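## Task

Shelf spots are labelled by a lot number on the shelf edge beneath them, and several spots may carry the same number. Bring one cardboard box from lot 451 and one from lot 434 onto the desk so that nothing overhangs the desk edge. All remaining cardboard boxes must stay on their original shelves. If no box of a given lot exists, leave that lot out. The robot must not fall over or finish leaning.

## Robot and tools

Robot: a simulated Hello Robot Stretch 3. It has a two-wheeled base (0.33 m long, 0.34 m wide, rounded back) that pivots about a point 0.05 m behind its front edge, a lift riding up a mast, and one telescoping arm that reaches out to the robot's right side. The base cannot slide sideways, so to shift the gripper forward or back you drive the base. A folded, retracted wrist sweeps a 0.28 m radius when turning; an unfolded level gripper reaches past that. Loose objects may occasionally get nudged by outside forces.

Frames: the base frame sits on the floor between the drive wheels, x ahead, y to the left, z up, in metres. hand_pose is reported in it, at the point where closed fingertips meet. The odometry frame is the base frame as it stood at scene start; base_odometry counts wheel rotation (slip counts as travel), heading in rad, left positive, -3.142 to 3.142.

Tool move: one action per call. Options: base, joints, or both, plus optional speeds, pace, contact_limits; or servos by itself. All motions begin together.
- base: a single command object. {"translate_m": d} is a relative drive of d metres from where the base last reported itself, forward positive, -3 to 3. {"rotate_rad": d} is a relative spin in place, left positive, -6.4 to 6.4.
- joints: absolute targets by name (not offsets). lift_m 0 to 1.1 m; arm_m 0 to 0.52 m extension; wrist_yaw_rad -1.345 to 4.42 (0 along the arm, positive toward the front); wrist_pitch_rad -1.57 to 0.451 (0 level, negative tips fingers down); wrist_roll_rad -2.911 to 2.918 (0 fingers side by side); gripper_m -0.089 to 0.179 (larger is more open; actual fingertip gap is 0.007 m smaller when nearly shut, 0.025 m smaller when fully open); head_pan_rad -3.953 to 1.73 (0 forward, positive left, -1.57 faces along the arm); head_tilt_rad -1.53 to 0.419 (negative looks down).
- pace: "default" or "max". speeds: per-motion top speed, no higher than max. Default/max: translate 0.12/0.30 m/s, rotate 0.76/1.90 rad/s, lift 0.11/0.15 m/s, arm 0.14/0.40 m/s. The base is capped at 0.10 m/s and 0.63 rad/s unless lift_m < 0.30, arm_m < 0.03 and wrist_yaw_rad > 2.54.
- contact_limits: effort threshold (1 to 100) at which a motion halts with contact_stop, given only next to that motion's own command. arm_m takes a number (negative sense when retracting); lift_m takes {"down": n, "up": n} as extra force beyond free motion (below about 12 may trip with no contact; unset defaults are roughly 32-47 down, 21-36 up); translate_m and rotate_rad take a number compared to either wheel's effort, and without one the base has no contact stop.
- servos: "reboot" revives any wrist or head servo that shut off.
- cameras: list of head_camera, nav_camera, wrist_camera or all; omitted means all, [] means none. blocking: true (default) waits until everything rests; false returns in about half a second while motion continues, and a later move overrides only the targets it names.
Unknown keys make a call invalid; out-of-range values get it refused, and a refusal or an unplanned stop cancels later move, wait and finished_scene calls of that same reply.

wait(seconds 0 to 10, cameras) lets the simulation run and returns state; it ends early once moves settle. stop(cameras) brakes all running motions, which then report "stopped" and hold. zoom_image(camera, region [x0,y0,x1,y1] in pixels, max 504x504) enlarges part of that camera's latest image. finished_scene(scene) ends the current scene; the result gives the next task. The world keeps running while replies are composed, and any unfinished move continues.

Results: the move line reads done or the worst status. base_status/joint_status: done, moving, off_target (rested away from target, maybe still pushing), contact_stop (arm or lift goes slack until recommanded), time_out, torque_fault (servo limp until reboot). on_its_own describes uncommanded behaviour; "held at" there is a target, not a reading. motor_effort is percent of maximum, positive toward higher values, bracket = peak in the last action; wrist pitch tops out near 45, roll near 72. lidar_m: 12 distances, 30-degree sectors starting straight ahead and going counter-clockwise, measured at 0.17 m height; "-" means nothing seen or something closer than 0.15 m. wrist_depth_mm and head_depth_mm: 7x7 median depths in mm, "-" for invalid. base_tilt in degrees, positive leaning forward/right. If turned_by_wheels and turned_by_imu differ by more than 0.15 rad, believe the IMU.

Cameras: head_camera and nav_camera ride the head; head images arrive rotated (turn head_camera clockwise a quarter, nav_camera counterclockwise a quarter to view upright). Calibration data in the session gives intrinsics and base-to-camera transforms.

Gripping: command a gripper_m below the object's width to hold; open at least 0.05 wider to let go. The reading does not confirm a grasp.

Cautions: before folding (wrist_yaw_rad to 3.0) or unfolding the wrist, put lift_m in 0.32-0.95, pitch at -0.4, roll near 0; with yaw below -0.4 keep pitch at -0.5 or lower. Pushing the arm into something rigid with the gripper above about 0.45 m, or driving while the gripper is snagged, can topple the robot; if tilt appears, back the gripper off. Wrist and head never contact-stop and will fault under sustained strain. Avoid dropping items, releasing moving objects, slamming, striking or shoving hard.

Each tool is called after ">>>" as name(argument=value, ...), one argument or row to a line, values as JSON.

## Session

>>> move(
  joints={"head_pan_rad":0,"head_tilt_rad":-0.35},
  cameras=["nav_camera"],
)

>>> move(
  joints={"head_pan_rad":-1.4,"head_tilt_rad":-0.35},
  cameras=["nav_camera","head_camera"],
)

>>> move(
  joints={"head_pan_rad":-2.8,"head_tilt_rad":-0.35},
  cameras=["nav_camera","head_camera"],
)

>>> move(
  joints={"head_pan_rad":1.4,"head_tilt_rad":-0.35},
  cameras=["nav_camera","head_camera"],
)

Scene clock: 0.80 s.
move: done
base_odometry: x=+0.000 y=+0.000 heading=+0.000
turned_by_wheels: +0.000
turned_by_imu: +0.000
base_tilt: forward=-0.3 right=-1.2
lidar_m: 0.72 0.72 0.85 1.53 2.66 1.26 1.01 1.11 1.81 1.63 1.40 0.83
head_depth_mm: 664 705 752 809 867 942 1026 / 646 686 728 781 838 908 987 / 633 665 708 756 808 874 946 / 615 650 691 737 790 855 917 / 596 629 667 709 757 814 877 / 582 613 650 690 733 785 846 / 569 598 632 668 711 763 817
base_status: not commanded
joint_positions: lift_m=+0.374 arm_m=+0.001 wrist_yaw_rad=+3.009 wrist_pitch_rad=-0.462 wrist_roll_rad=+0.000 gripper_m=+0.037 head_pan_rad=+0.000 head_tilt_rad=-0.353
joint_status: all done
measured_speeds: all 0
motor_effort: left_wheel=-0.2(0.7) right_wheel=+0.0(1.1) lift_m=+23.4(23.8) arm_m=-4.6(5.1) wrist_yaw_rad=+0.7(1.1) wrist_pitch_rad=+2.0(2.0) wrist_roll_rad=+0.2(0.2) gripper_m=+0.2(0.8) head_pan_rad=+0.3(2.1) head_tilt_rad=-3.0(8.6)
hand_pose: x=+0.0076 y=+0.0712 z=+0.3774 quat_wxyz=(+0.207, +0.697, +0.116, +0.676) (m; base frame)
wrist_depth_mm: - 138 - - - 865 - / - 150 - - - 976 - / - 167 912 - - 932 - / 834 771 203 812 805 808 769 / 707 681 212 661 655 677 660 / 606 598 126 569 129 578 579 / 529 543 289 352 504 517 511
pictures: nav_camera (sideways)
camera_calibration:
nav_camera: T_world_to_cam=[[0.320695, 0.0170285, 0.94703, -1.19143], [0.0150269, -0.999804, 0.0128888, 0.0332599], [0.947063, 0.0100976, -0.320888, 0.36512], [0, 0, 0, 1]] pos_world=[0.0357929, 0.0498547, 1.24505]

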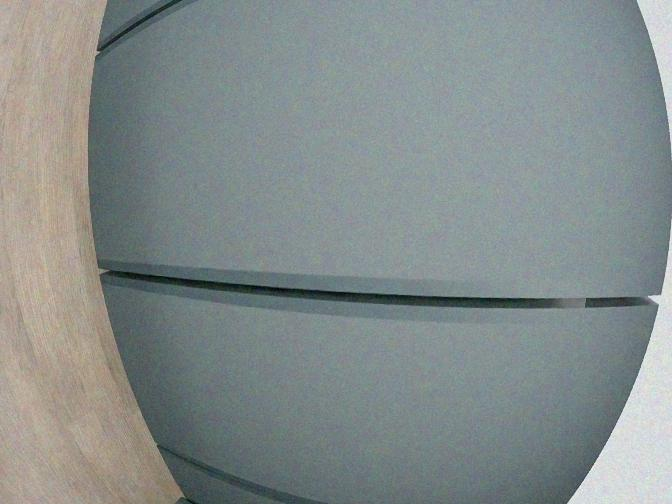

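Scene clock: 2.00 s.
move: done
base_odometry: x=+0.000 y=+0.000 heading=+0.000
turned_by_wheels: +0.000
turned_by_imu: +0.000
base_tilt: forward=-0.4 right=-1.3
lidar_m: 0.72 0.73 0.85 1.53 2.66 1.25 1.01 1.11 1.81 1.63 1.39 0.83
head_depth_mm: 1820 1922 2048 2140 2165 1914 1480 / 1830 1905 2019 2174 2264 1892 1483 / 1712 1872 1998 2112 2243 1877 1463 / 1500 1498 1686 1680 1843 1840 1456 / 1756 1828 1943 2059 2190 1832 1463 / 1727 1806 1919 2035 2197 1818 1452 / 1715 1778 1889 2009 2077 1801 1441
base_status: not commanded
joint_positions: lift_m=+0.374 arm_m=+0.001 wrist_yaw_rad=+3.009 wrist_pitch_rad=-0.462 wrist_roll_rad=+0.000 gripper_m=+0.037 head_pan_rad=-1.434 head_tilt_rad=-0.353
joint_status: all done
measured_speeds: all 0
motor_effort: left_wheel=+0.2(1.0) right_wheel=+0.4(1.2) lift_m=+23.4(24.0) arm_m=-5.9(6.5) wrist_yaw_rad=-0.4(2.1) wrist_pitch_rad=+1.9(2.1) wrist_roll_rad=-0.1(0.3) gripper_m=+0.2(0.8) head_pan_rad=+3.0(6.1) head_tilt_rad=-0.6(6.0)
hand_pose: x=+0.0076 y=+0.0712 z=+0.3774 quat_wxyz=(+0.207, +0.697, +0.116, +0.676) (m; base frame)
wrist_depth_mm: - 139 - - - 854 - / - 150 - - - 974 - / - 167 915 - - 926 - / 836 769 203 800 820 808 762 / 708 679 212 656 657 677 668 / 599 596 126 579 129 589 580 / 530 538 287 355 503 512 507
pictures: head_camera (sideways), nav_camera (sideways)
camera_calibration:
head_camera: T_world_to_cam=[[-0.0862153, 0.286518, -0.954188, 1.2578], [0.993283, 0.0989149, -0.060046, 0.0717626], [0.0771791, -0.952955, -0.293122, 0.336568], [0, 0, 0, 1]] pos_world=[0.011185, -0.0467467, 1.30314]
nav_camera: T_world_to_cam=[[0.0606972, -0.315353, 0.947031, -1.18986], [-0.988376, -0.151483, 0.0129047, 0.0394489], [0.139389, -0.936806, -0.320882, 0.369985], [0, 0, 0, 1]] pos_world=[0.0596399, -0.0226472, 1.24505]

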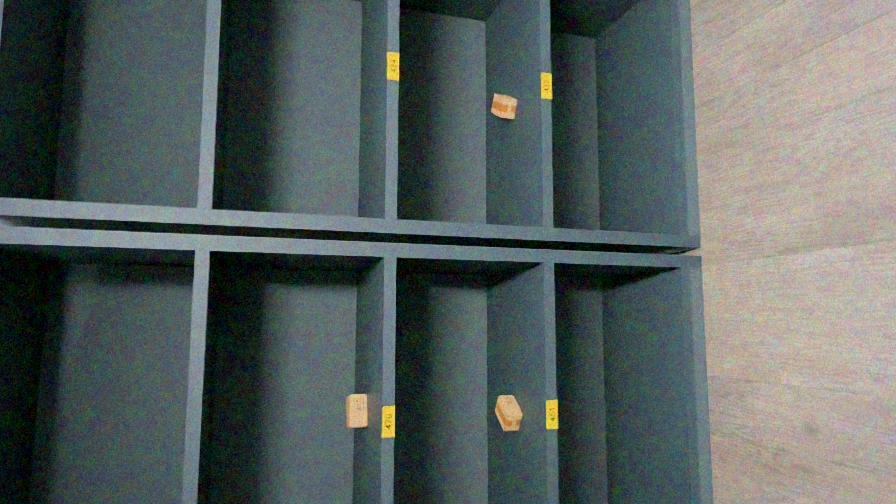

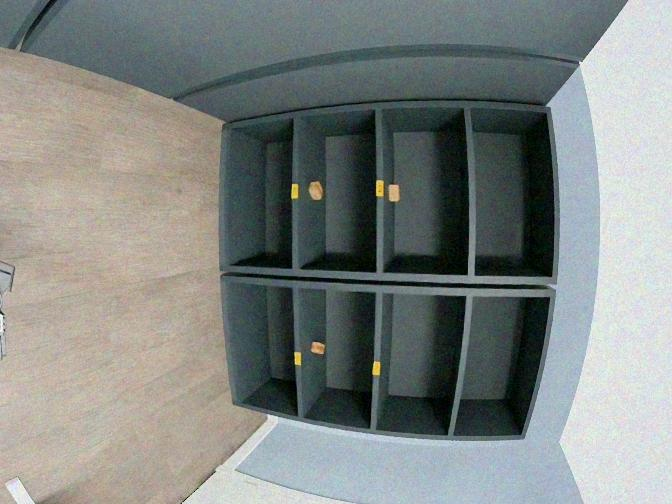

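Scene clock: 3.17 s.
move: done
base_odometry: x=+0.000 y=+0.000 heading=+0.000
turned_by_wheels: +0.000
turned_by_imu: +0.000
base_tilt: forward=-0.3 right=-1.4
lidar_m: 0.72 0.73 0.85 1.54 2.66 1.26 1.01 1.11 1.82 1.63 1.39 0.83
head_depth_mm: 1314 1392 1466 1557 1216 986 1486 / 1323 1391 1468 1554 1209 980 1439 / 1333 1397 1485 1559 1192 974 1470 / 1340 1409 1494 1569 1183 968 1380 / 1342 1421 1504 1606 1668 1723 1455 / 1350 1425 1502 1589 1699 1773 1452 / 1339 1415 1501 1582 1709 1775 1440
base_status: not commanded
joint_positions: lift_m=+0.374 arm_m=+0.001 wrist_yaw_rad=+3.009 wrist_pitch_rad=-0.462 wrist_roll_rad=+0.000 gripper_m=+0.037 head_pan_rad=-2.840 head_tilt_rad=-0.353
joint_status: all done
measured_speeds: translate_m=+0.000 rotate_rad=+0.000 lift_m=+0.000 arm_m=+0.000 wrist_yaw_rad=+0.000 wrist_pitch_rad=+0.000 wrist_roll_rad=+0.000 head_pan_rad=+0.024 head_tilt_rad=+0.000
motor_effort: left_wheel=-0.2(0.7) right_wheel=+0.5(1.0) lift_m=+23.1(24.0) arm_m=-7.3(8.2) wrist_yaw_rad=-1.5(1.5) wrist_pitch_rad=+2.0(2.0) wrist_roll_rad=-0.2(0.3) gripper_m=+0.7(0.8) head_pan_rad=+3.1(5.4) head_tilt_rad=+2.5(3.1)
hand_pose: x=+0.0076 y=+0.0712 z=+0.3774 quat_wxyz=(+0.207, +0.697, +0.116, +0.676) (m; base frame)
wrist_depth_mm: - 138 - - - 860 - / - 151 - - - 967 - / - 167 914 - - 944 - / 836 791 204 808 795 801 775 / 702 671 211 663 653 673 673 / 601 591 126 571 128 583 576 / 526 541 288 354 506 508 508
pictures: head_camera (sideways), nav_camera (sideways)
camera_calibration:
head_camera: T_world_to_cam=[[0.26851, 0.132054, -0.954182, 1.25561], [0.260498, -0.963605, -0.0600531, 0.0762447], [-0.927385, -0.232438, -0.293137, 0.342786], [0, 0, 0, 1]] pos_world=[-0.0391106, -0.0126621, 1.30314]
nav_camera: T_world_to_cam=[[-0.301118, -0.111586, 0.947036, -1.18764], [-0.311544, 0.950144, 0.0128943, 0.0353391], [-0.901259, -0.291161, -0.320869, 0.376366], [0, 0, 0, 1]] pos_world=[-0.00740756, -0.0565187, 1.24505]

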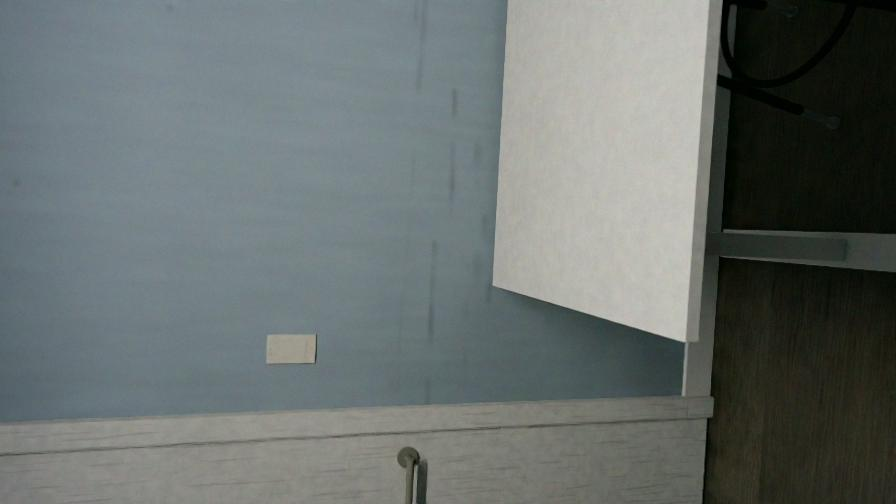

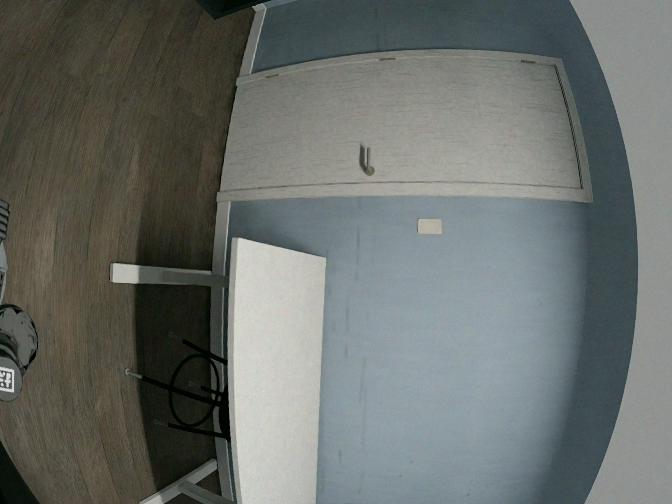

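Scene clock: 6.47 s.
move: done
base_odometry: x=+0.000 y=+0.000 heading=+0.000
turned_by_wheels: +0.000
turned_by_imu: +0.000
base_tilt: forward=-0.3 right=-1.2
lidar_m: 0.73 0.73 0.85 1.53 2.66 1.26 1.01 1.11 1.82 1.63 1.39 0.83
head_depth_mm: 916 942 958 985 1021 1036 1068 / 1063 1091 1127 1152 1189 1225 1265 / 1265 1306 1350 1395 1445 1498 1429 / 2425 2538 1702 1765 1855 1817 1468 / 2390 2467 2642 2790 2595 1862 1465 / 2274 2415 2531 2680 2566 1859 1447 / 2165 2306 2428 2535 2559 1850 1448
base_status: not commanded
joint_positions: lift_m=+0.374 arm_m=+0.001 wrist_yaw_rad=+3.009 wrist_pitch_rad=-0.462 wrist_roll_rad=+0.000 gripper_m=+0.037 head_pan_rad=+1.408 head_tilt_rad=-0.350
joint_status: all done
measured_speeds: translate_m=+0.000 rotate_rad=+0.000 lift_m=+0.000 arm_m=+0.000 wrist_yaw_rad=+0.000 wrist_pitch_rad=+0.000 wrist_roll_rad=+0.000 head_pan_rad=-0.024 head_tilt_rad=+0.000
motor_effort: left_wheel=+0.1(0.8) right_wheel=+0.5(1.1) lift_m=+23.7(24.5) arm_m=-13.4(13.4) wrist_yaw_rad=-0.4(1.6) wrist_pitch_rad=+2.0(2.1) wrist_roll_rad=-0.2(0.3) gripper_m=+0.3(1.1) head_pan_rad=-3.1(7.2) head_tilt_rad=+5.3(9.1)
hand_pose: x=+0.0076 y=+0.0712 z=+0.3774 quat_wxyz=(+0.207, +0.697, +0.116, +0.676) (m; base frame)
wrist_depth_mm: - 139 - - - 867 - / - 150 - - - 986 - / - 167 911 - - 949 - / 842 780 203 807 809 791 763 / 698 674 211 665 653 673 661 / 603 599 126 575 128 581 575 / 528 536 288 355 503 514 514
pictures: head_camera (sideways), nav_camera (sideways)
camera_calibration:
head_camera: T_world_to_cam=[[-0.00175137, -0.296605, -0.954999, 1.25842], [-0.978221, 0.198727, -0.059927, 0.0835648], [0.207559, 0.934095, -0.290493, 0.33237], [0, 0, 0, 1]] pos_world=[0.0149625, 0.0461812, 1.30335]
nav_camera: T_world_to_cam=[[0.0346519, 0.316661, 0.947906, -1.19087], [0.989065, -0.146914, 0.012922, 0.0272885], [0.143352, 0.937092, -0.318289, 0.36661], [0, 0, 0, 1]] pos_world=[-0.0382787, 0.0375625, 1.24517]

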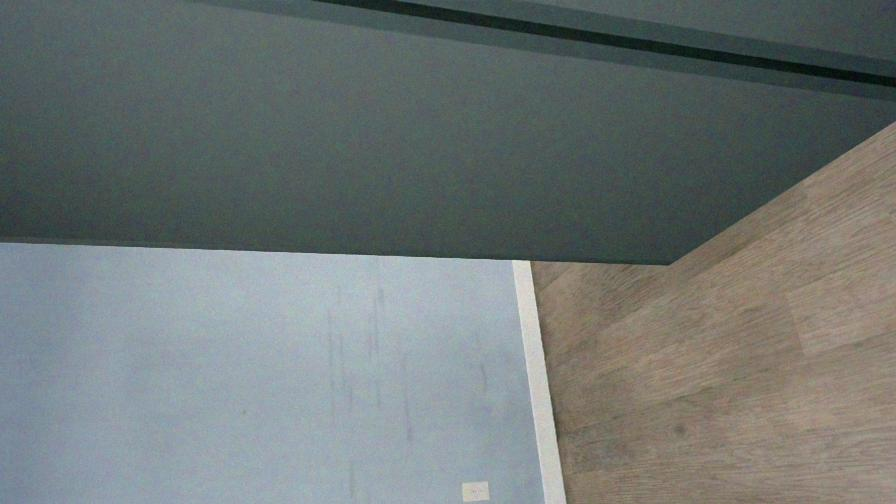

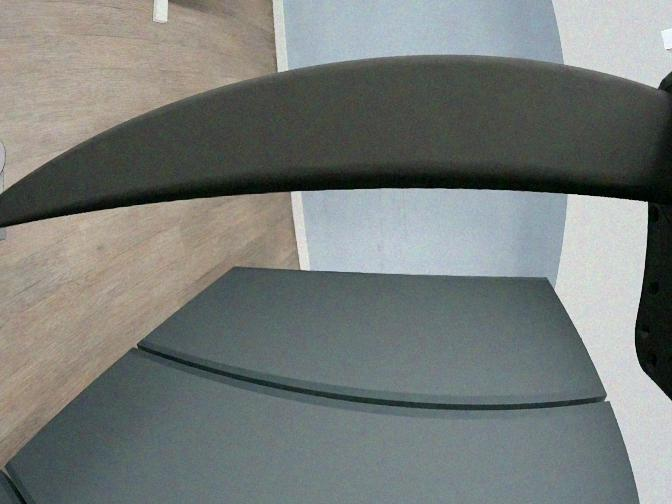

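>>> move(
  joints={"head_pan_rad":-1.42,"head_tilt_rad":-0.35},
  cameras=["head_camera"],
)

>>> zoom_image(
  camera="head_camera",
  region=[340, 30, 440, 110],
)

>>> zoom_image(
  camera="head_camera",
  region=[480, 50, 580, 130],
)

>>> zoom_image(
  camera="head_camera",
  region=[340, 370, 440, 450],
)

>>> zoom_image(
  camera="head_camera",
  region=[480, 370, 580, 450],
)

Scene clock: 21.03 s.
move: done
base_odometry: x=+0.000 y=+0.000 heading=+0.000
turned_by_wheels: +0.000
turned_by_imu: +0.000
base_tilt: forward=-0.3 right=-1.2
lidar_m: 0.73 0.73 0.85 1.53 2.66 1.26 1.01 1.11 1.81 1.62 1.39 0.83
head_depth_mm: 1790 1900 2062 2179 2157 1918 1490 / 1809 1876 2011 2135 2253 1923 1484 / 1690 1877 2002 2113 2233 1879 1477 / 1582 1565 1586 1748 1819 1844 1472 / 1761 1833 1958 2058 2188 1849 1465 / 1737 1814 1900 2045 2080 1824 1453 / 1714 1779 1879 2022 2078 1808 1444
base_status: not commanded
joint_positions: lift_m=+0.374 arm_m=+0.001 wrist_yaw_rad=+3.009 wrist_pitch_rad=-0.462 wrist_roll_rad=+0.000 gripper_m=+0.037 head_pan_rad=-1.428 head_tilt_rad=-0.350
joint_status: all done
measured_speeds: translate_m=+0.000 rotate_rad=+0.000 lift_m=+0.000 arm_m=+0.000 wrist_yaw_rad=+0.000 wrist_pitch_rad=+0.000 wrist_roll_rad=+0.000 head_pan_rad=+0.024 head_tilt_rad=+0.000
motor_effort: left_wheel=-0.3(0.7) right_wheel=+0.4(1.4) lift_m=+25.0(25.1) arm_m=-12.7(13.3) wrist_yaw_rad=+0.1(1.6) wrist_pitch_rad=+1.9(2.0) wrist_roll_rad=+0.0(0.4) gripper_m=+0.2(1.0) head_pan_rad=+3.1(5.0) head_tilt_rad=+5.0(8.2)
hand_pose: x=+0.0076 y=+0.0712 z=+0.3774 quat_wxyz=(+0.207, +0.697, +0.116, +0.676) (m; base frame)
wrist_depth_mm: - 139 - - - 862 - / - 151 - - - 979 - / - 167 929 - - 935 - / 833 778 204 822 805 793 764 / 688 672 213 658 654 674 666 / 601 601 126 572 129 579 580 / 526 541 288 354 503 508 508
pictures: head_camera (sideways)
camera_calibration:
head_camera: T_world_to_cam=[[-0.0873807, 0.283159, -0.955084, 1.25902], [0.992744, 0.104259, -0.0599159, 0.0715424], [0.0826108, -0.953389, -0.290214, 0.332821], [0, 0, 0, 1]] pos_world=[0.0114964, -0.0466541, 1.30335]

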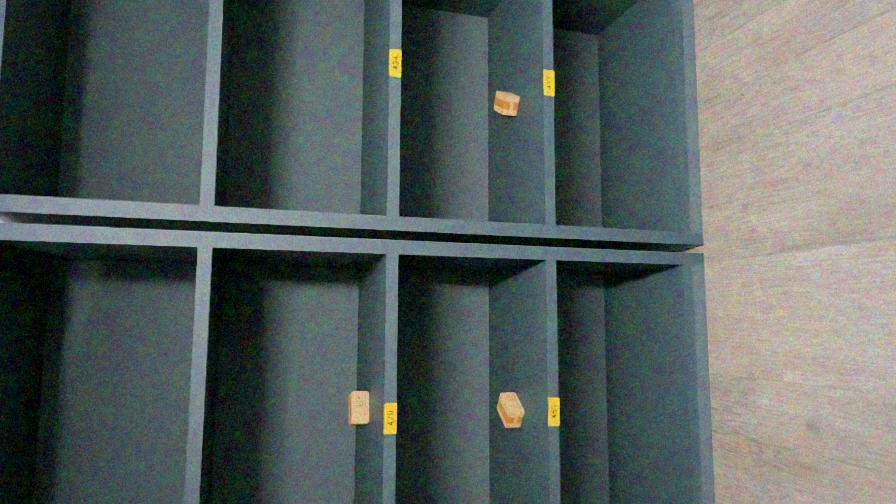

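Scaled by 5.040 from the camera's 896x504 image, which has a finer 1280x720 frame.

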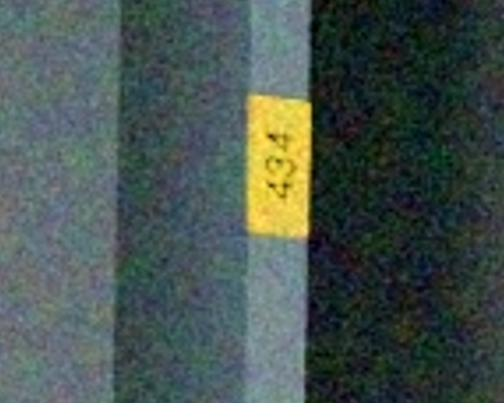

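Scaled by 5.040 from the camera's 896x504 image, which has a finer 1280x720 frame.

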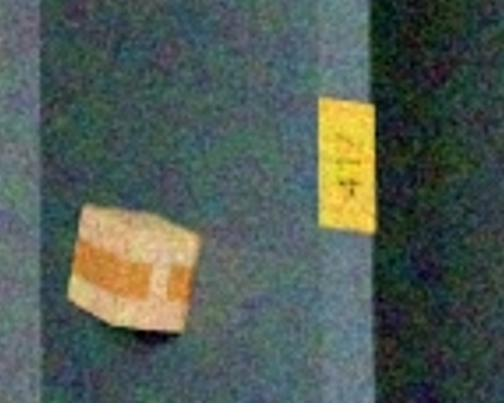

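Scaled by 5.040 from the camera's 896x504 image, which has a finer 1280x720 frame.

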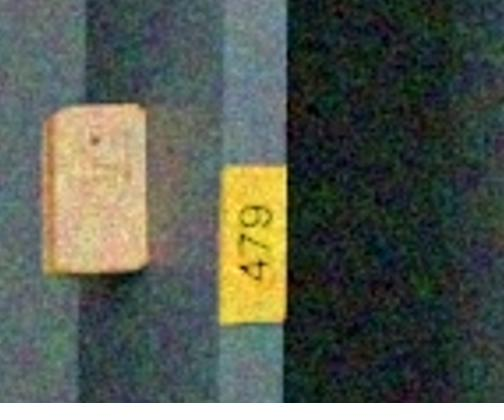

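Scaled by 5.040 from the camera's 896x504 image, which has a finer 1280x720 frame.

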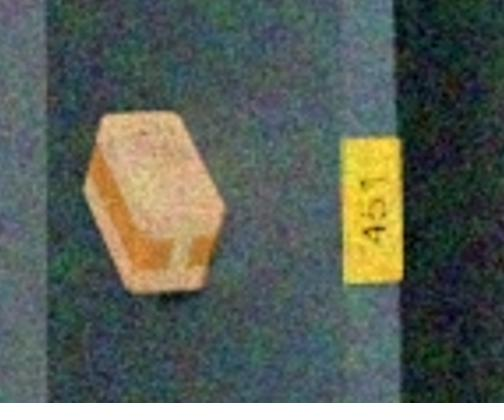

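>>> move(
  base={"rotate_rad":-1.14},
  cameras=[],
)

>>> move(
  base={"translate_m":1.034},
  cameras=[],
)

>>> move(
  base={"rotate_rad":1.38},
  joints={"head_pan_rad":-1.57,"head_tilt_rad":-0.4,"lift_m":0.6},
  cameras=[],
)

>>> move(
  joints={"wrist_yaw_rad":0,"gripper_m":0.179},
  cameras=["head_camera","wrist_camera"],
)

Scene clock: 60.67 s.
move: done
base_odometry: x=+0.000 y=+0.000 heading=-1.140
turned_by_wheels: -1.140
turned_by_imu: -1.120
base_tilt: forward=-0.2 right=-1.2
lidar_m: 1.60 0.87 0.73 0.73 0.82 1.33 2.65 1.26 1.01 1.11 1.73 1.62
head_depth_mm: 1275 1340 1409 1483 1221 903 1485 / 1327 1383 1453 1536 1215 940 1393 / 1358 1445 1517 1605 1701 1763 1471 / 1404 1478 1549 1640 1760 1809 1470 / 1454 1523 1618 1720 1844 1874 1462 / 1513 1596 1702 1802 1919 1866 1453 / 1561 1668 1774 1903 2028 1849 1453
base_status: done
joint_positions: lift_m=+0.374 arm_m=+0.001 wrist_yaw_rad=+3.009 wrist_pitch_rad=-0.462 wrist_roll_rad=+0.000 gripper_m=+0.037 head_pan_rad=-1.420 head_tilt_rad=-0.350
joint_status: not commanded
measured_speeds: all 0
motor_effort: left_wheel=+7.8(11.9) right_wheel=-9.3(13.7) lift_m=+24.6(26.0) arm_m=-12.8(13.5) wrist_yaw_rad=-0.1(1.6) wrist_pitch_rad=+1.9(2.0) wrist_roll_rad=-0.1(0.3) gripper_m=+0.5(1.0) head_pan_rad=+2.9(4.0) head_tilt_rad=+3.6(5.0)
hand_pose: x=+0.0076 y=+0.0712 z=+0.3774 quat_wxyz=(+0.207, +0.697, +0.116, +0.676) (m; base frame)
wrist_depth_mm: - 139 - - - - - / - 150 161 - - - - / 989 167 176 - - - - / 850 769 202 810 803 797 785 / 693 676 212 659 653 678 671 / 600 598 126 570 129 586 582 / 531 535 288 353 506 515 509
pictures: none
No camera images: "cameras" was empty.

Scene clock: 72.13 s.
move: done
base_odometry: x=+0.432 y=-0.939 heading=-1.139
turned_by_wheels: +0.000
turned_by_imu: +0.000
base_tilt: forward=-0.3 right=-1.1
lidar_m: 0.99 0.61 0.52 0.51 0.58 0.95 3.63 1.64 1.76 1.46 0.73 0.73
head_depth_mm: 1438 1497 1579 1666 1754 1841 1498 / 1491 1563 1627 1736 1818 1884 1480 / 1553 1639 1720 1815 1902 1901 1474 / 1606 1705 1789 1900 2021 1874 1462 / 1248 1319 1400 1498 1567 1674 1464 / 1287 1346 1449 1450 1543 1618 1386 / 1347 1363 1485 1142 1521 1144 1363
base_status: done
joint_positions: lift_m=+0.374 arm_m=+0.001 wrist_yaw_rad=+3.009 wrist_pitch_rad=-0.462 wrist_roll_rad=+0.000 gripper_m=+0.037 head_pan_rad=-1.420 head_tilt_rad=-0.350
joint_status: not commanded
measured_speeds: all 0
motor_effort: left_wheel=+9.4(12.6) right_wheel=+1.5(10.3) lift_m=+26.9(27.1) arm_m=-11.6(13.5) wrist_yaw_rad=+0.8(2.1) wrist_pitch_rad=+2.0(2.1) wrist_roll_rad=+0.0(0.4) gripper_m=+0.4(1.0) head_pan_rad=+2.0(3.8) head_tilt_rad=+1.1(4.6)
hand_pose: x=+0.0076 y=+0.0712 z=+0.3774 quat_wxyz=(+0.207, +0.697, +0.116, +0.676) (m; base frame)
wrist_depth_mm: - 138 - - - 493 465 / - 151 161 - - 545 - / - 167 176 - - 598 - / 793 191 193 - 679 - - / 695 682 211 657 662 671 657 / 598 594 126 574 129 584 582 / 525 541 286 354 506 512 508
pictures: none
No camera images: "cameras" was empty.

Scene clock: 75.43 s.
move: done
base_odometry: x=+0.432 y=-0.939 heading=+0.240
turned_by_wheels: +1.380
turned_by_imu: +1.358
base_tilt: forward=-0.4 right=-1.3
lidar_m: 0.51 0.54 0.73 2.05 2.19 1.64 1.75 1.46 0.73 1.06 0.72 0.54
head_depth_mm: 554 943 998 954 717 996 873 / 565 947 1008 951 708 1072 871 / 577 945 1010 932 1169 1062 866 / 590 946 1008 848 1169 1055 858 / 529 943 1008 842 1171 1046 855 / 540 939 1010 896 1169 1040 852 / 554 940 1005 886 1164 1035 848
base_status: done
joint_positions: lift_m=+0.600 arm_m=+0.001 wrist_yaw_rad=+3.009 wrist_pitch_rad=-0.462 wrist_roll_rad=+0.000 gripper_m=+0.037 head_pan_rad=-1.570 head_tilt_rad=-0.400
joint_status: all done
measured_speeds: all 0
motor_effort: left_wheel=-8.7(13.3) right_wheel=+9.4(12.5) lift_m=+29.1(34.7) arm_m=-12.1(13.5) wrist_yaw_rad=+0.3(1.9) wrist_pitch_rad=+2.1(2.1) wrist_roll_rad=+0.0(0.3) gripper_m=+0.4(1.1) head_pan_rad=-3.4(4.4) head_tilt_rad=-3.2(6.2)
hand_pose: x=+0.0076 y=+0.0711 z=+0.6028 quat_wxyz=(+0.208, +0.697, +0.116, +0.676) (m; base frame)
wrist_depth_mm: - 138 - - - - - / - 151 - - - - - / - 167 - - - - - / - - 203 - - - - / - - 211 962 947 986 - / 856 861 126 827 129 838 - / 754 753 287 746 728 738 -
pictures: none
No camera images: "cameras" was empty.

Scene clock: 77.93 s.
move: done
base_odometry: x=+0.432 y=-0.939 heading=+0.240
turned_by_wheels: +0.000
turned_by_imu: +0.000
base_tilt: forward=-0.3 right=-1.3
lidar_m: 0.51 0.53 0.73 2.04 2.20 1.64 1.75 1.46 0.73 1.06 0.72 0.54
head_depth_mm: 555 945 1002 950 716 995 876 / 566 942 1009 947 710 1066 869 / 577 947 1010 936 1168 1059 865 / 591 940 1009 849 1171 1054 861 / 529 945 1009 840 1168 1046 854 / 539 945 1008 897 1170 1044 850 / 554 942 1011 888 1163 1039 847
base_status: not commanded
joint_positions: lift_m=+0.600 arm_m=+0.001 wrist_yaw_rad=+0.003 wrist_pitch_rad=-0.462 wrist_roll_rad=+0.000 gripper_m=+0.179 head_pan_rad=-1.570 head_tilt_rad=-0.400
joint_status: all done
measured_speeds: all 0
motor_effort: left_wheel=-8.6(9.0) right_wheel=+9.5(10.3) lift_m=+23.8(28.9) arm_m=-12.3(13.2) wrist_yaw_rad=-3.4(6.4) wrist_pitch_rad=+2.0(2.1) wrist_roll_rad=+0.1(0.3) gripper_m=+0.8(83.9) head_pan_rad=-2.7(3.8) head_tilt_rad=-3.7(4.6)
hand_pose: x=-0.0208 y=-0.3641 z=+0.6028 quat_wxyz=(+0.689, +0.163, -0.688, -0.161) (m; base frame)
wrist_depth_mm: - - - 526 - - - / - - - - - - 498 / - - - - - - - / - - - - - - - / - 142 - - - 832 - / - 126 - - - - - / - 715 732 726 - - 105
pictures: head_camera (sideways), wrist_camera
camera_calibration:
head_camera: T_world_to_cam=[[-0.0466041, 0.340316, -0.939156, 1.23791], [0.997511, -0.0339513, -0.0618026, 0.0739735], [-0.052918, -0.939698, -0.337887, 0.395686], [0, 0, 0, 1]] pos_world=[0.00484122, -0.0469439, 1.30086]
wrist_camera: T_world_to_cam=[[-0.998883, -0.0387538, -0.0270523, -0.0120044], [-0.00259702, 0.616533, -0.787325, 0.731629], [0.0471905, -0.786374, -0.615945, 0.252124], [0, 0, 0, 1]] pos_world=[-0.0219888, -0.253275, 0.730999]

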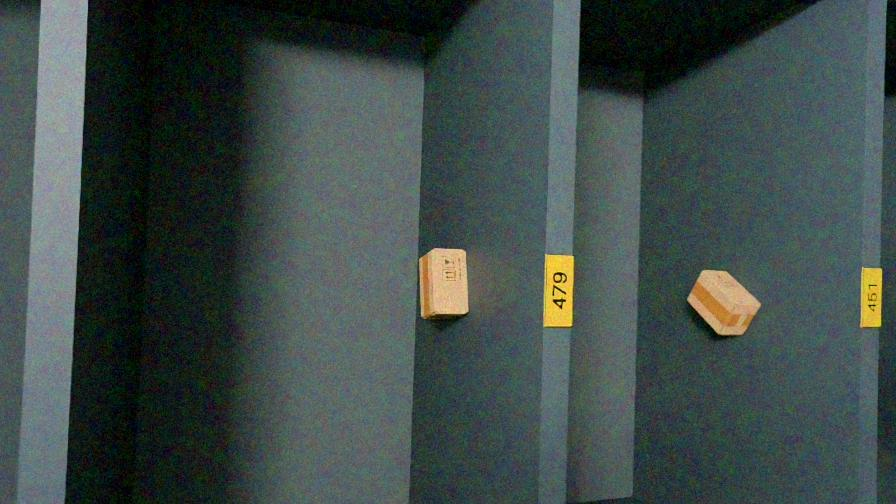

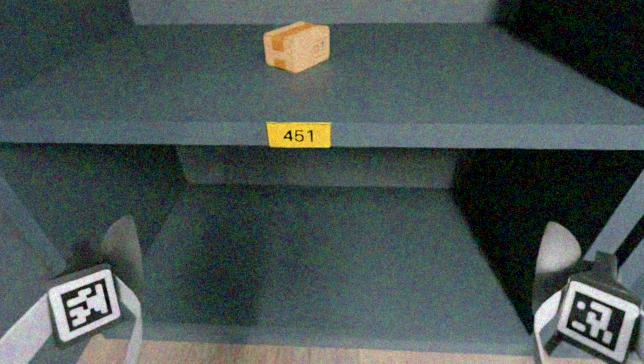

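>>> zoom_image(
  camera="head_camera",
  region=[640, 240, 800, 370],
)

Scaled by 3.150 from the camera's 896x504 image, which has a finer 1280x720 frame.

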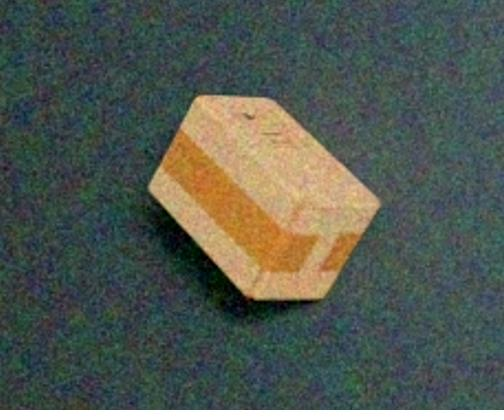

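>>> move(
  base={"translate_m":0.195},
  joints={"lift_m":0.70,"wrist_pitch_rad":-0.6},
  cameras=[],
)

>>> move(
  joints={"wrist_yaw_rad":-0.65,"arm_m":0.25},
  cameras=["head_camera","wrist_camera"],
)

Scene clock: 142.23 s.
move: done
base_odometry: x=+0.622 y=-0.893 heading=+0.240
turned_by_wheels: +0.000
turned_by_imu: -0.001
base_tilt: forward=-0.2 right=-1.3
lidar_m: 0.32 0.33 0.46 1.27 1.95 1.80 1.95 0.87 0.85 0.96 0.45 0.33
head_depth_mm: 556 950 1009 957 715 1069 872 / 566 945 1013 873 709 1060 869 / 577 943 1010 861 1168 1021 863 / 593 946 1008 919 1176 1057 857 / 531 943 1008 911 1169 1045 855 / 541 936 1000 898 990 1005 855 / 553 724 739 746 678 788 802
base_status: done
joint_positions: lift_m=+0.700 arm_m=+0.001 wrist_yaw_rad=+0.003 wrist_pitch_rad=-0.610 wrist_roll_rad=+0.000 gripper_m=+0.179 head_pan_rad=-1.570 head_tilt_rad=-0.400
joint_status: all done
measured_speeds: all 0
motor_effort: left_wheel=+5.9(8.3) right_wheel=+5.1(14.2) lift_m=+23.3(33.1) arm_m=-11.5(12.5) wrist_yaw_rad=-3.9(4.3) wrist_pitch_rad=+1.4(3.9) wrist_roll_rad=+0.1(0.3) gripper_m=+0.5(1.0) head_pan_rad=-2.9(3.8) head_tilt_rad=-3.2(3.9)
hand_pose: x=-0.0210 y=-0.3417 z=+0.6721 quat_wxyz=(+0.675, +0.214, -0.674, -0.212) (m; base frame)
wrist_depth_mm: 384 - - - 543 - - / 404 - - - - - - / 423 - - - - - - / 405 - - - - - - / 407 143 - - - - - / - 126 828 - - - - / 394 - 781 766 772 749 105
pictures: none
No camera images: "cameras" was empty.

Scene clock: 145.30 s.
move: done
base_odometry: x=+0.622 y=-0.893 heading=+0.240
turned_by_wheels: +0.000
turned_by_imu: +0.000
base_tilt: forward=-0.3 right=-1.2
lidar_m: 0.32 0.33 0.46 1.27 1.95 1.80 1.94 0.87 0.85 0.97 0.45 0.33
head_depth_mm: 558 948 1012 958 719 1072 871 / 568 943 1015 877 708 1067 439 / 579 945 1011 861 1167 1024 447 / 592 944 1007 921 1167 1053 459 / 530 945 1007 912 1167 1047 858 / 542 934 995 898 988 1011 849 / 555 726 740 749 679 789 799
base_status: not commanded
joint_positions: lift_m=+0.700 arm_m=+0.250 wrist_yaw_rad=-0.647 wrist_pitch_rad=-0.611 wrist_roll_rad=+0.000 gripper_m=+0.179 head_pan_rad=-1.570 head_tilt_rad=-0.400
joint_status: all done
measured_speeds: all 0
motor_effort: left_wheel=+5.9(6.3) right_wheel=+4.8(5.8) lift_m=+27.2(28.2) arm_m=+13.1(15.5) wrist_yaw_rad=-3.5(5.8) wrist_pitch_rad=+1.4(1.6) wrist_roll_rad=+0.1(0.3) gripper_m=-0.1(1.2) head_pan_rad=-2.8(3.5) head_tilt_rad=-3.2(3.9)
hand_pose: x=-0.1397 y=-0.5514 z=+0.6721 quat_wxyz=(+0.572, -0.013, -0.707, -0.416) (m; base frame)
wrist_depth_mm: - - - - - - - / - - - - - 523 - / - - 385 - - - - / - - - - - 604 - / - 146 330 327 835 693 960 / 123 292 302 - - 822 846 / 263 271 283 - 761 755 105
pictures: head_camera (sideways), wrist_camera
camera_calibration:
head_camera: T_world_to_cam=[[-0.0465701, 0.340319, -0.939156, 1.23791], [0.997507, -0.0340572, -0.0618048, 0.0739716], [-0.0530184, -0.939693, -0.337885, 0.395685], [0, 0, 0, 1]] pos_world=[0.00484104, -0.046944, 1.30086]
wrist_camera: T_world_to_cam=[[-0.815855, 0.577371, -0.0319763, 0.232476], [0.437146, 0.579622, -0.687708, 0.875424], [-0.378528, -0.575048, -0.725283, 0.283644], [0, 0, 0, 1]] pos_world=[-0.0856542, -0.478531, 0.815192]

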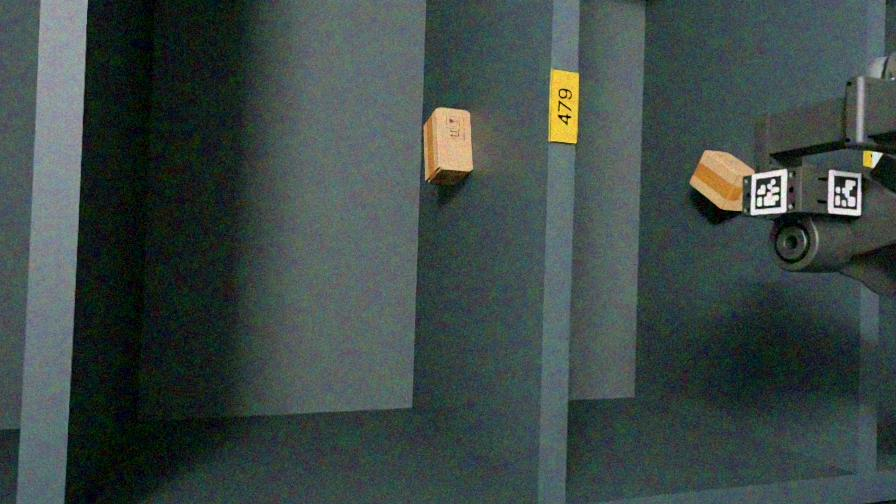

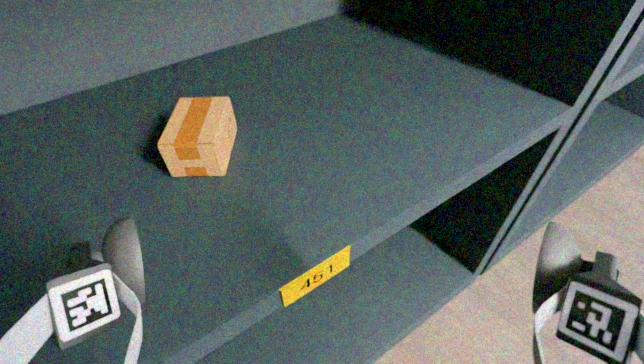

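>>> move(
  base={"translate_m":-0.008},
  joints={"arm_m":0.515,"wrist_pitch_rad":-0.52,"lift_m":0.66},
  contact_limits={"arm_m":40},
  cameras=["head_camera","wrist_camera"],
)

Scene clock: 168.20 s.
move: done
base_odometry: x=+0.614 y=-0.895 heading=+0.240
turned_by_wheels: +0.000
turned_by_imu: +0.000
base_tilt: forward=-0.3 right=-1.1
lidar_m: 0.33 0.34 0.47 1.30 1.94 1.80 1.94 0.87 0.84 1.00 0.46 0.34
head_depth_mm: 558 946 1010 956 715 1075 875 / 569 945 1012 874 709 1068 514 / 580 941 1013 856 701 693 814 / 593 941 1007 923 705 730 862 / 530 944 1009 911 1171 1051 855 / 543 940 1000 897 1022 1040 851 / 556 749 763 766 701 816 800
base_status: done
joint_positions: lift_m=+0.660 arm_m=+0.515 wrist_yaw_rad=-0.647 wrist_pitch_rad=-0.539 wrist_roll_rad=+0.000 gripper_m=+0.179 head_pan_rad=-1.570 head_tilt_rad=-0.400
joint_status: all done
measured_speeds: all 0
motor_effort: left_wheel=-5.6(8.4) right_wheel=-6.9(10.3) lift_m=+29.9(30.5) arm_m=+12.4(15.4) wrist_yaw_rad=-2.9(4.4) wrist_pitch_rad=+3.0(5.1) wrist_roll_rad=-0.1(0.4) gripper_m=+0.4(1.2) head_pan_rad=-2.3(3.5) head_tilt_rad=-2.9(3.6)
contact_limits: arm_m 40 (drawing in: default 31, maximum 55; extending or still: default 40, maximum 69)
hand_pose: x=-0.1467 y=-0.8255 z=+0.6466 quat_wxyz=(+0.587, -0.038, -0.706, -0.396) (m; base frame)
wrist_depth_mm: 255 282 319 - - 511 - / 271 303 335 - - 525 - / 289 325 - - - - - / 308 339 - - - - - / 318 298 307 312 311 310 315 / - 265 277 220 272 272 271 / 238 242 246 195 243 241 105
pictures: head_camera (sideways), wrist_camera
camera_calibration:
head_camera: T_world_to_cam=[[-0.0465701, 0.340319, -0.939156, 1.23791], [0.997507, -0.0340572, -0.0618048, 0.0739716], [-0.0530184, -0.939693, -0.337885, 0.395685], [0, 0, 0, 1]] pos_world=[0.00484104, -0.046944, 1.30086]
wrist_camera: T_world_to_cam=[[-0.816999, 0.575874, -0.029694, 0.381403], [0.40648, 0.538625, -0.738009, 1.01392], [-0.409006, -0.615023, -0.674137, 0.0343258], [0, 0, 0, 1]] pos_world=[-0.0864948, -0.744653, 0.782751]

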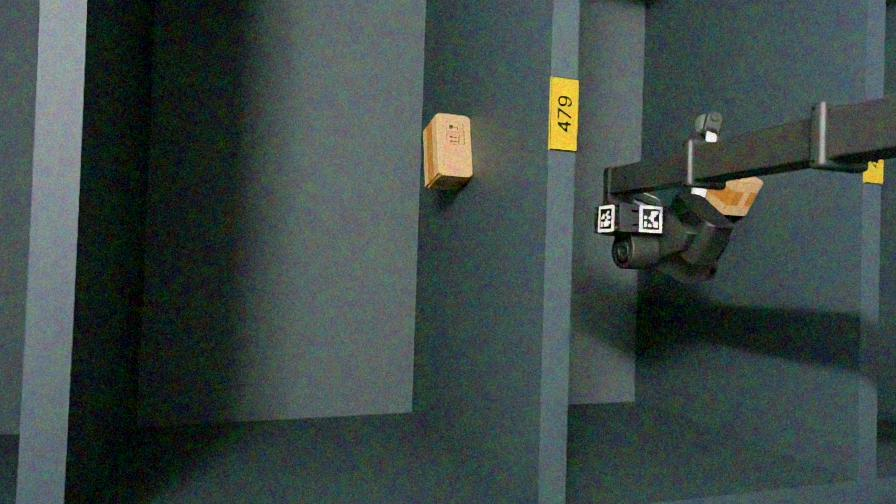

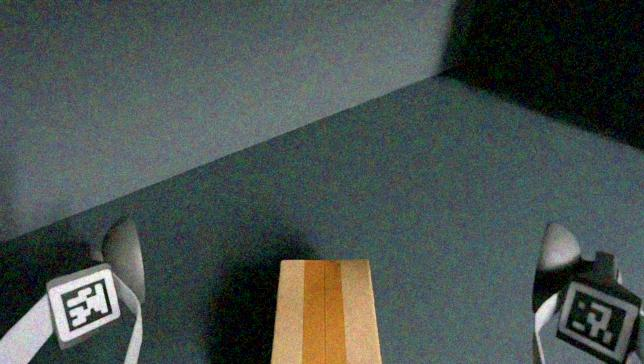

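>>> move(
  joints={"lift_m":0.575},
  speeds={"lift_m":0.05},
  contact_limits={"lift_m":{"down":14}},
  cameras=["head_camera","wrist_camera"],
)

Scene clock: 180.17 s.
move: done
base_odometry: x=+0.614 y=-0.895 heading=+0.240
turned_by_wheels: +0.000
turned_by_imu: +0.000
base_tilt: forward=-0.4 right=-1.3
lidar_m: 0.33 0.34 0.47 1.30 1.95 1.80 1.93 0.86 0.84 0.99 0.46 0.34
head_depth_mm: 557 948 1008 958 713 1074 875 / 568 948 1012 876 707 1067 873 / 580 944 1011 858 1176 764 615 / 595 945 1008 920 1171 743 834 / 531 946 1007 906 1166 1048 857 / 543 941 994 893 1018 1042 852 / 556 748 764 767 698 815 801
base_status: not commanded
joint_positions: lift_m=+0.575 arm_m=+0.515 wrist_yaw_rad=-0.647 wrist_pitch_rad=-0.539 wrist_roll_rad=+0.000 gripper_m=+0.179 head_pan_rad=-1.570 head_tilt_rad=-0.400
joint_status: all done
measured_speeds: all 0
motor_effort: left_wheel=-5.4(6.0) right_wheel=-6.2(7.4) lift_m=+23.6(28.0) arm_m=+5.2(8.7) wrist_yaw_rad=-2.7(4.4) wrist_pitch_rad=+3.0(3.1) wrist_roll_rad=-0.2(0.3) gripper_m=+0.5(1.1) head_pan_rad=-2.4(3.0) head_tilt_rad=-2.2(2.6)
contact_limits: arm_m 40 (drawing in: default 31, maximum 55; extending or still: default 40, maximum 69); lift_m down 14 (down: maximum 72; up: maximum 65)
hand_pose: x=-0.1467 y=-0.8255 z=+0.5616 quat_wxyz=(+0.587, -0.038, -0.706, -0.396) (m; base frame)
wrist_depth_mm: 255 283 321 - - - - / 271 302 330 324 - 318 315 / 283 290 288 285 282 281 278 / 246 243 242 165 236 237 233 / 210 202 202 142 198 203 201 / 123 174 131 125 170 178 177 / 156 159 155 117 156 158 107
pictures: head_camera (sideways), wrist_camera
camera_calibration:
head_camera: T_world_to_cam=[[-0.0465701, 0.340319, -0.939156, 1.23791], [0.997507, -0.0340572, -0.0618048, 0.0739716], [-0.0530184, -0.939693, -0.337885, 0.395685], [0, 0, 0, 1]] pos_world=[0.00484104, -0.046944, 1.30086]
wrist_camera: T_world_to_cam=[[-0.816981, 0.575899, -0.0297024, 0.378908], [0.406404, 0.53846, -0.738172, 0.951251], [-0.409119, -0.615143, -0.673959, -0.0231321], [0, 0, 0, 1]] pos_world=[-0.0864946, -0.744653, 0.697851]

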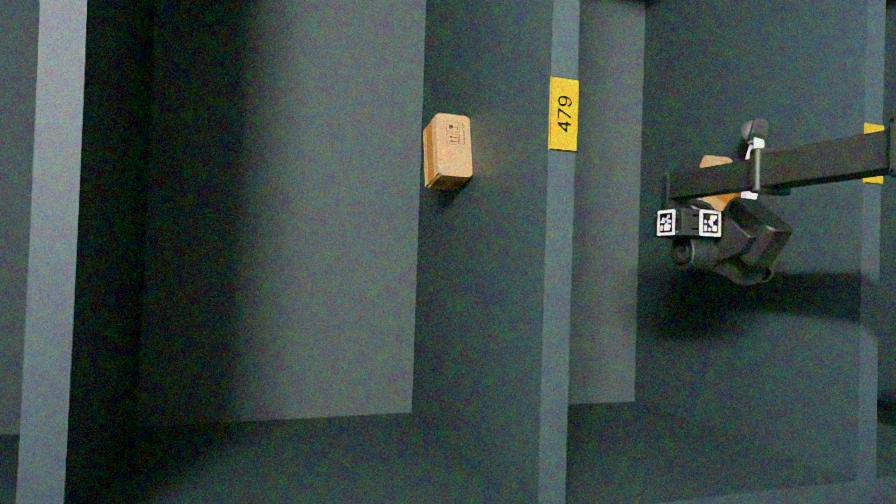

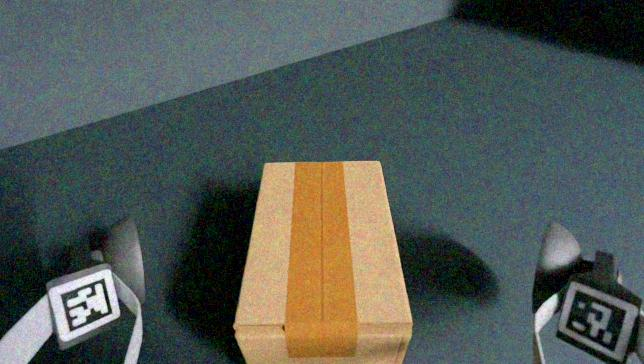

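>>> move(
  joints={"gripper_m":0.0},
  cameras=["wrist_camera"],
)

>>> move(
  joints={"lift_m":0.66},
  speeds={"lift_m":0.06},
  cameras=["wrist_camera"],
)

Scene clock: 188.73 s.
move: done
base_odometry: x=+0.614 y=-0.895 heading=+0.240
turned_by_wheels: +0.000
turned_by_imu: +0.000
base_tilt: forward=-0.2 right=-1.1
lidar_m: 0.33 0.34 0.47 1.30 1.94 1.79 1.93 0.87 0.84 0.99 0.46 0.34
head_depth_mm: 559 945 1011 956 718 1076 873 / 566 946 1010 877 708 1064 867 / 580 947 1007 855 1171 762 613 / 594 941 1008 920 1171 744 838 / 530 940 1008 909 1169 1050 853 / 541 944 996 898 1022 1039 852 / 556 749 767 766 698 814 802
base_status: not commanded
joint_positions: lift_m=+0.575 arm_m=+0.515 wrist_yaw_rad=-0.649 wrist_pitch_rad=-0.529 wrist_roll_rad=+0.000 gripper_m=+0.001 head_pan_rad=-1.570 head_tilt_rad=-0.400
joint_status: all done
measured_speeds: all 0
motor_effort: left_wheel=-5.6(5.8) right_wheel=-7.3(7.4) lift_m=+23.4(24.4) arm_m=-2.8(2.9) wrist_yaw_rad=-0.1(4.5) wrist_pitch_rad=+1.3(3.0) wrist_roll_rad=-0.1(0.3) gripper_m=-30.1(100.0) head_pan_rad=-1.7(2.6) head_tilt_rad=-0.2(2.3)
contact_limits: arm_m 40 (drawing in: default 31, maximum 55; extending or still: default 40, maximum 69); lift_m down 14 (down: maximum 72; up: maximum 65)
hand_pose: x=-0.1479 y=-0.8263 z=+0.5635 quat_wxyz=(+0.588, -0.042, -0.706, -0.393) (m; base frame)
wrist_depth_mm: 254 282 319 - - - - / 271 302 336 - - - 323 / 281 299 293 294 289 287 285 / 251 249 246 168 241 240 239 / 213 212 152 144 150 206 204 / 186 185 130 126 127 180 180 / 165 157 157 122 154 123 160
pictures: wrist_camera
camera_calibration:
wrist_camera: T_world_to_cam=[[-0.816004, 0.577301, -0.0293394, 0.379512], [0.403309, 0.53224, -0.744354, 0.951466], [-0.414101, -0.619229, -0.66714, -0.0307544], [0, 0, 0, 1]] pos_world=[-0.0867866, -0.744544, 0.698845]

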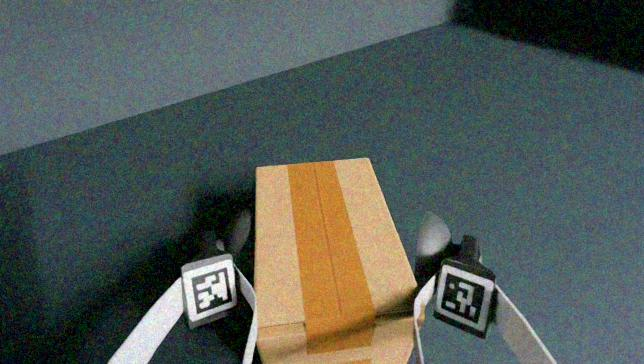

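Scene clock: 190.73 s.
move: done
base_odometry: x=+0.614 y=-0.895 heading=+0.240
turned_by_wheels: +0.000
turned_by_imu: +0.000
base_tilt: forward=-0.3 right=-1.2
lidar_m: 0.33 0.34 0.47 1.30 1.95 1.79 1.94 0.87 0.84 1.00 0.46 0.34
head_depth_mm: 558 942 1011 955 717 1073 871 / 568 942 1011 877 709 1064 513 / 579 939 1010 857 703 690 811 / 594 939 1006 919 709 733 859 / 532 940 1004 910 1168 1044 854 / 541 941 994 896 1022 1038 853 / 556 748 764 766 701 815 800
base_status: not commanded
joint_positions: lift_m=+0.660 arm_m=+0.515 wrist_yaw_rad=-0.649 wrist_pitch_rad=-0.538 wrist_roll_rad=+0.000 gripper_m=+0.004 head_pan_rad=-1.570 head_tilt_rad=-0.400
joint_status: all done
measured_speeds: all 0
motor_effort: left_wheel=-5.1(5.7) right_wheel=-6.3(7.5) lift_m=+31.3(33.5) arm_m=-5.8(5.8) wrist_yaw_rad=-1.0(3.0) wrist_pitch_rad=+3.0(3.1) wrist_roll_rad=-0.1(0.3) gripper_m=-13.1(30.5) head_pan_rad=-1.5(2.6) head_tilt_rad=-0.8(2.2)
contact_limits: arm_m 40 (drawing in: default 31, maximum 55; extending or still: default 40, maximum 69)
hand_pose: x=-0.1471 y=-0.8252 z=+0.6466 quat_wxyz=(+0.586, -0.039, -0.706, -0.396) (m; base frame)
wrist_depth_mm: 254 285 319 - - 508 - / 270 301 332 - - 525 - / 290 323 - - - - - / 311 341 - - - - - / 318 314 154 166 165 309 307 / 280 277 132 137 130 272 269 / 248 241 124 118 122 122 241
pictures: wrist_camera
camera_calibration:
wrist_camera: T_world_to_cam=[[-0.815803, 0.577567, -0.0296969, 0.382495], [0.407484, 0.537608, -0.738197, 1.01345], [-0.410393, -0.614324, -0.673932, 0.0346731], [0, 0, 0, 1]] pos_world=[-0.0866941, -0.744454, 0.782851]

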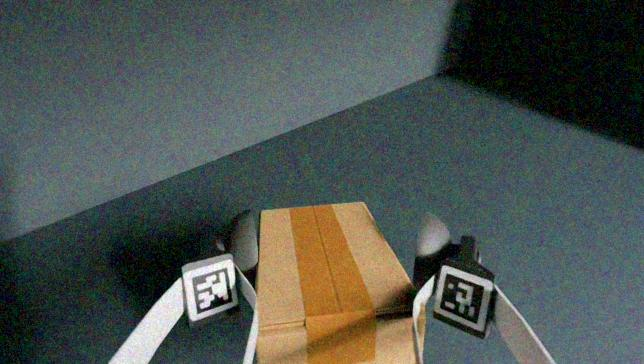

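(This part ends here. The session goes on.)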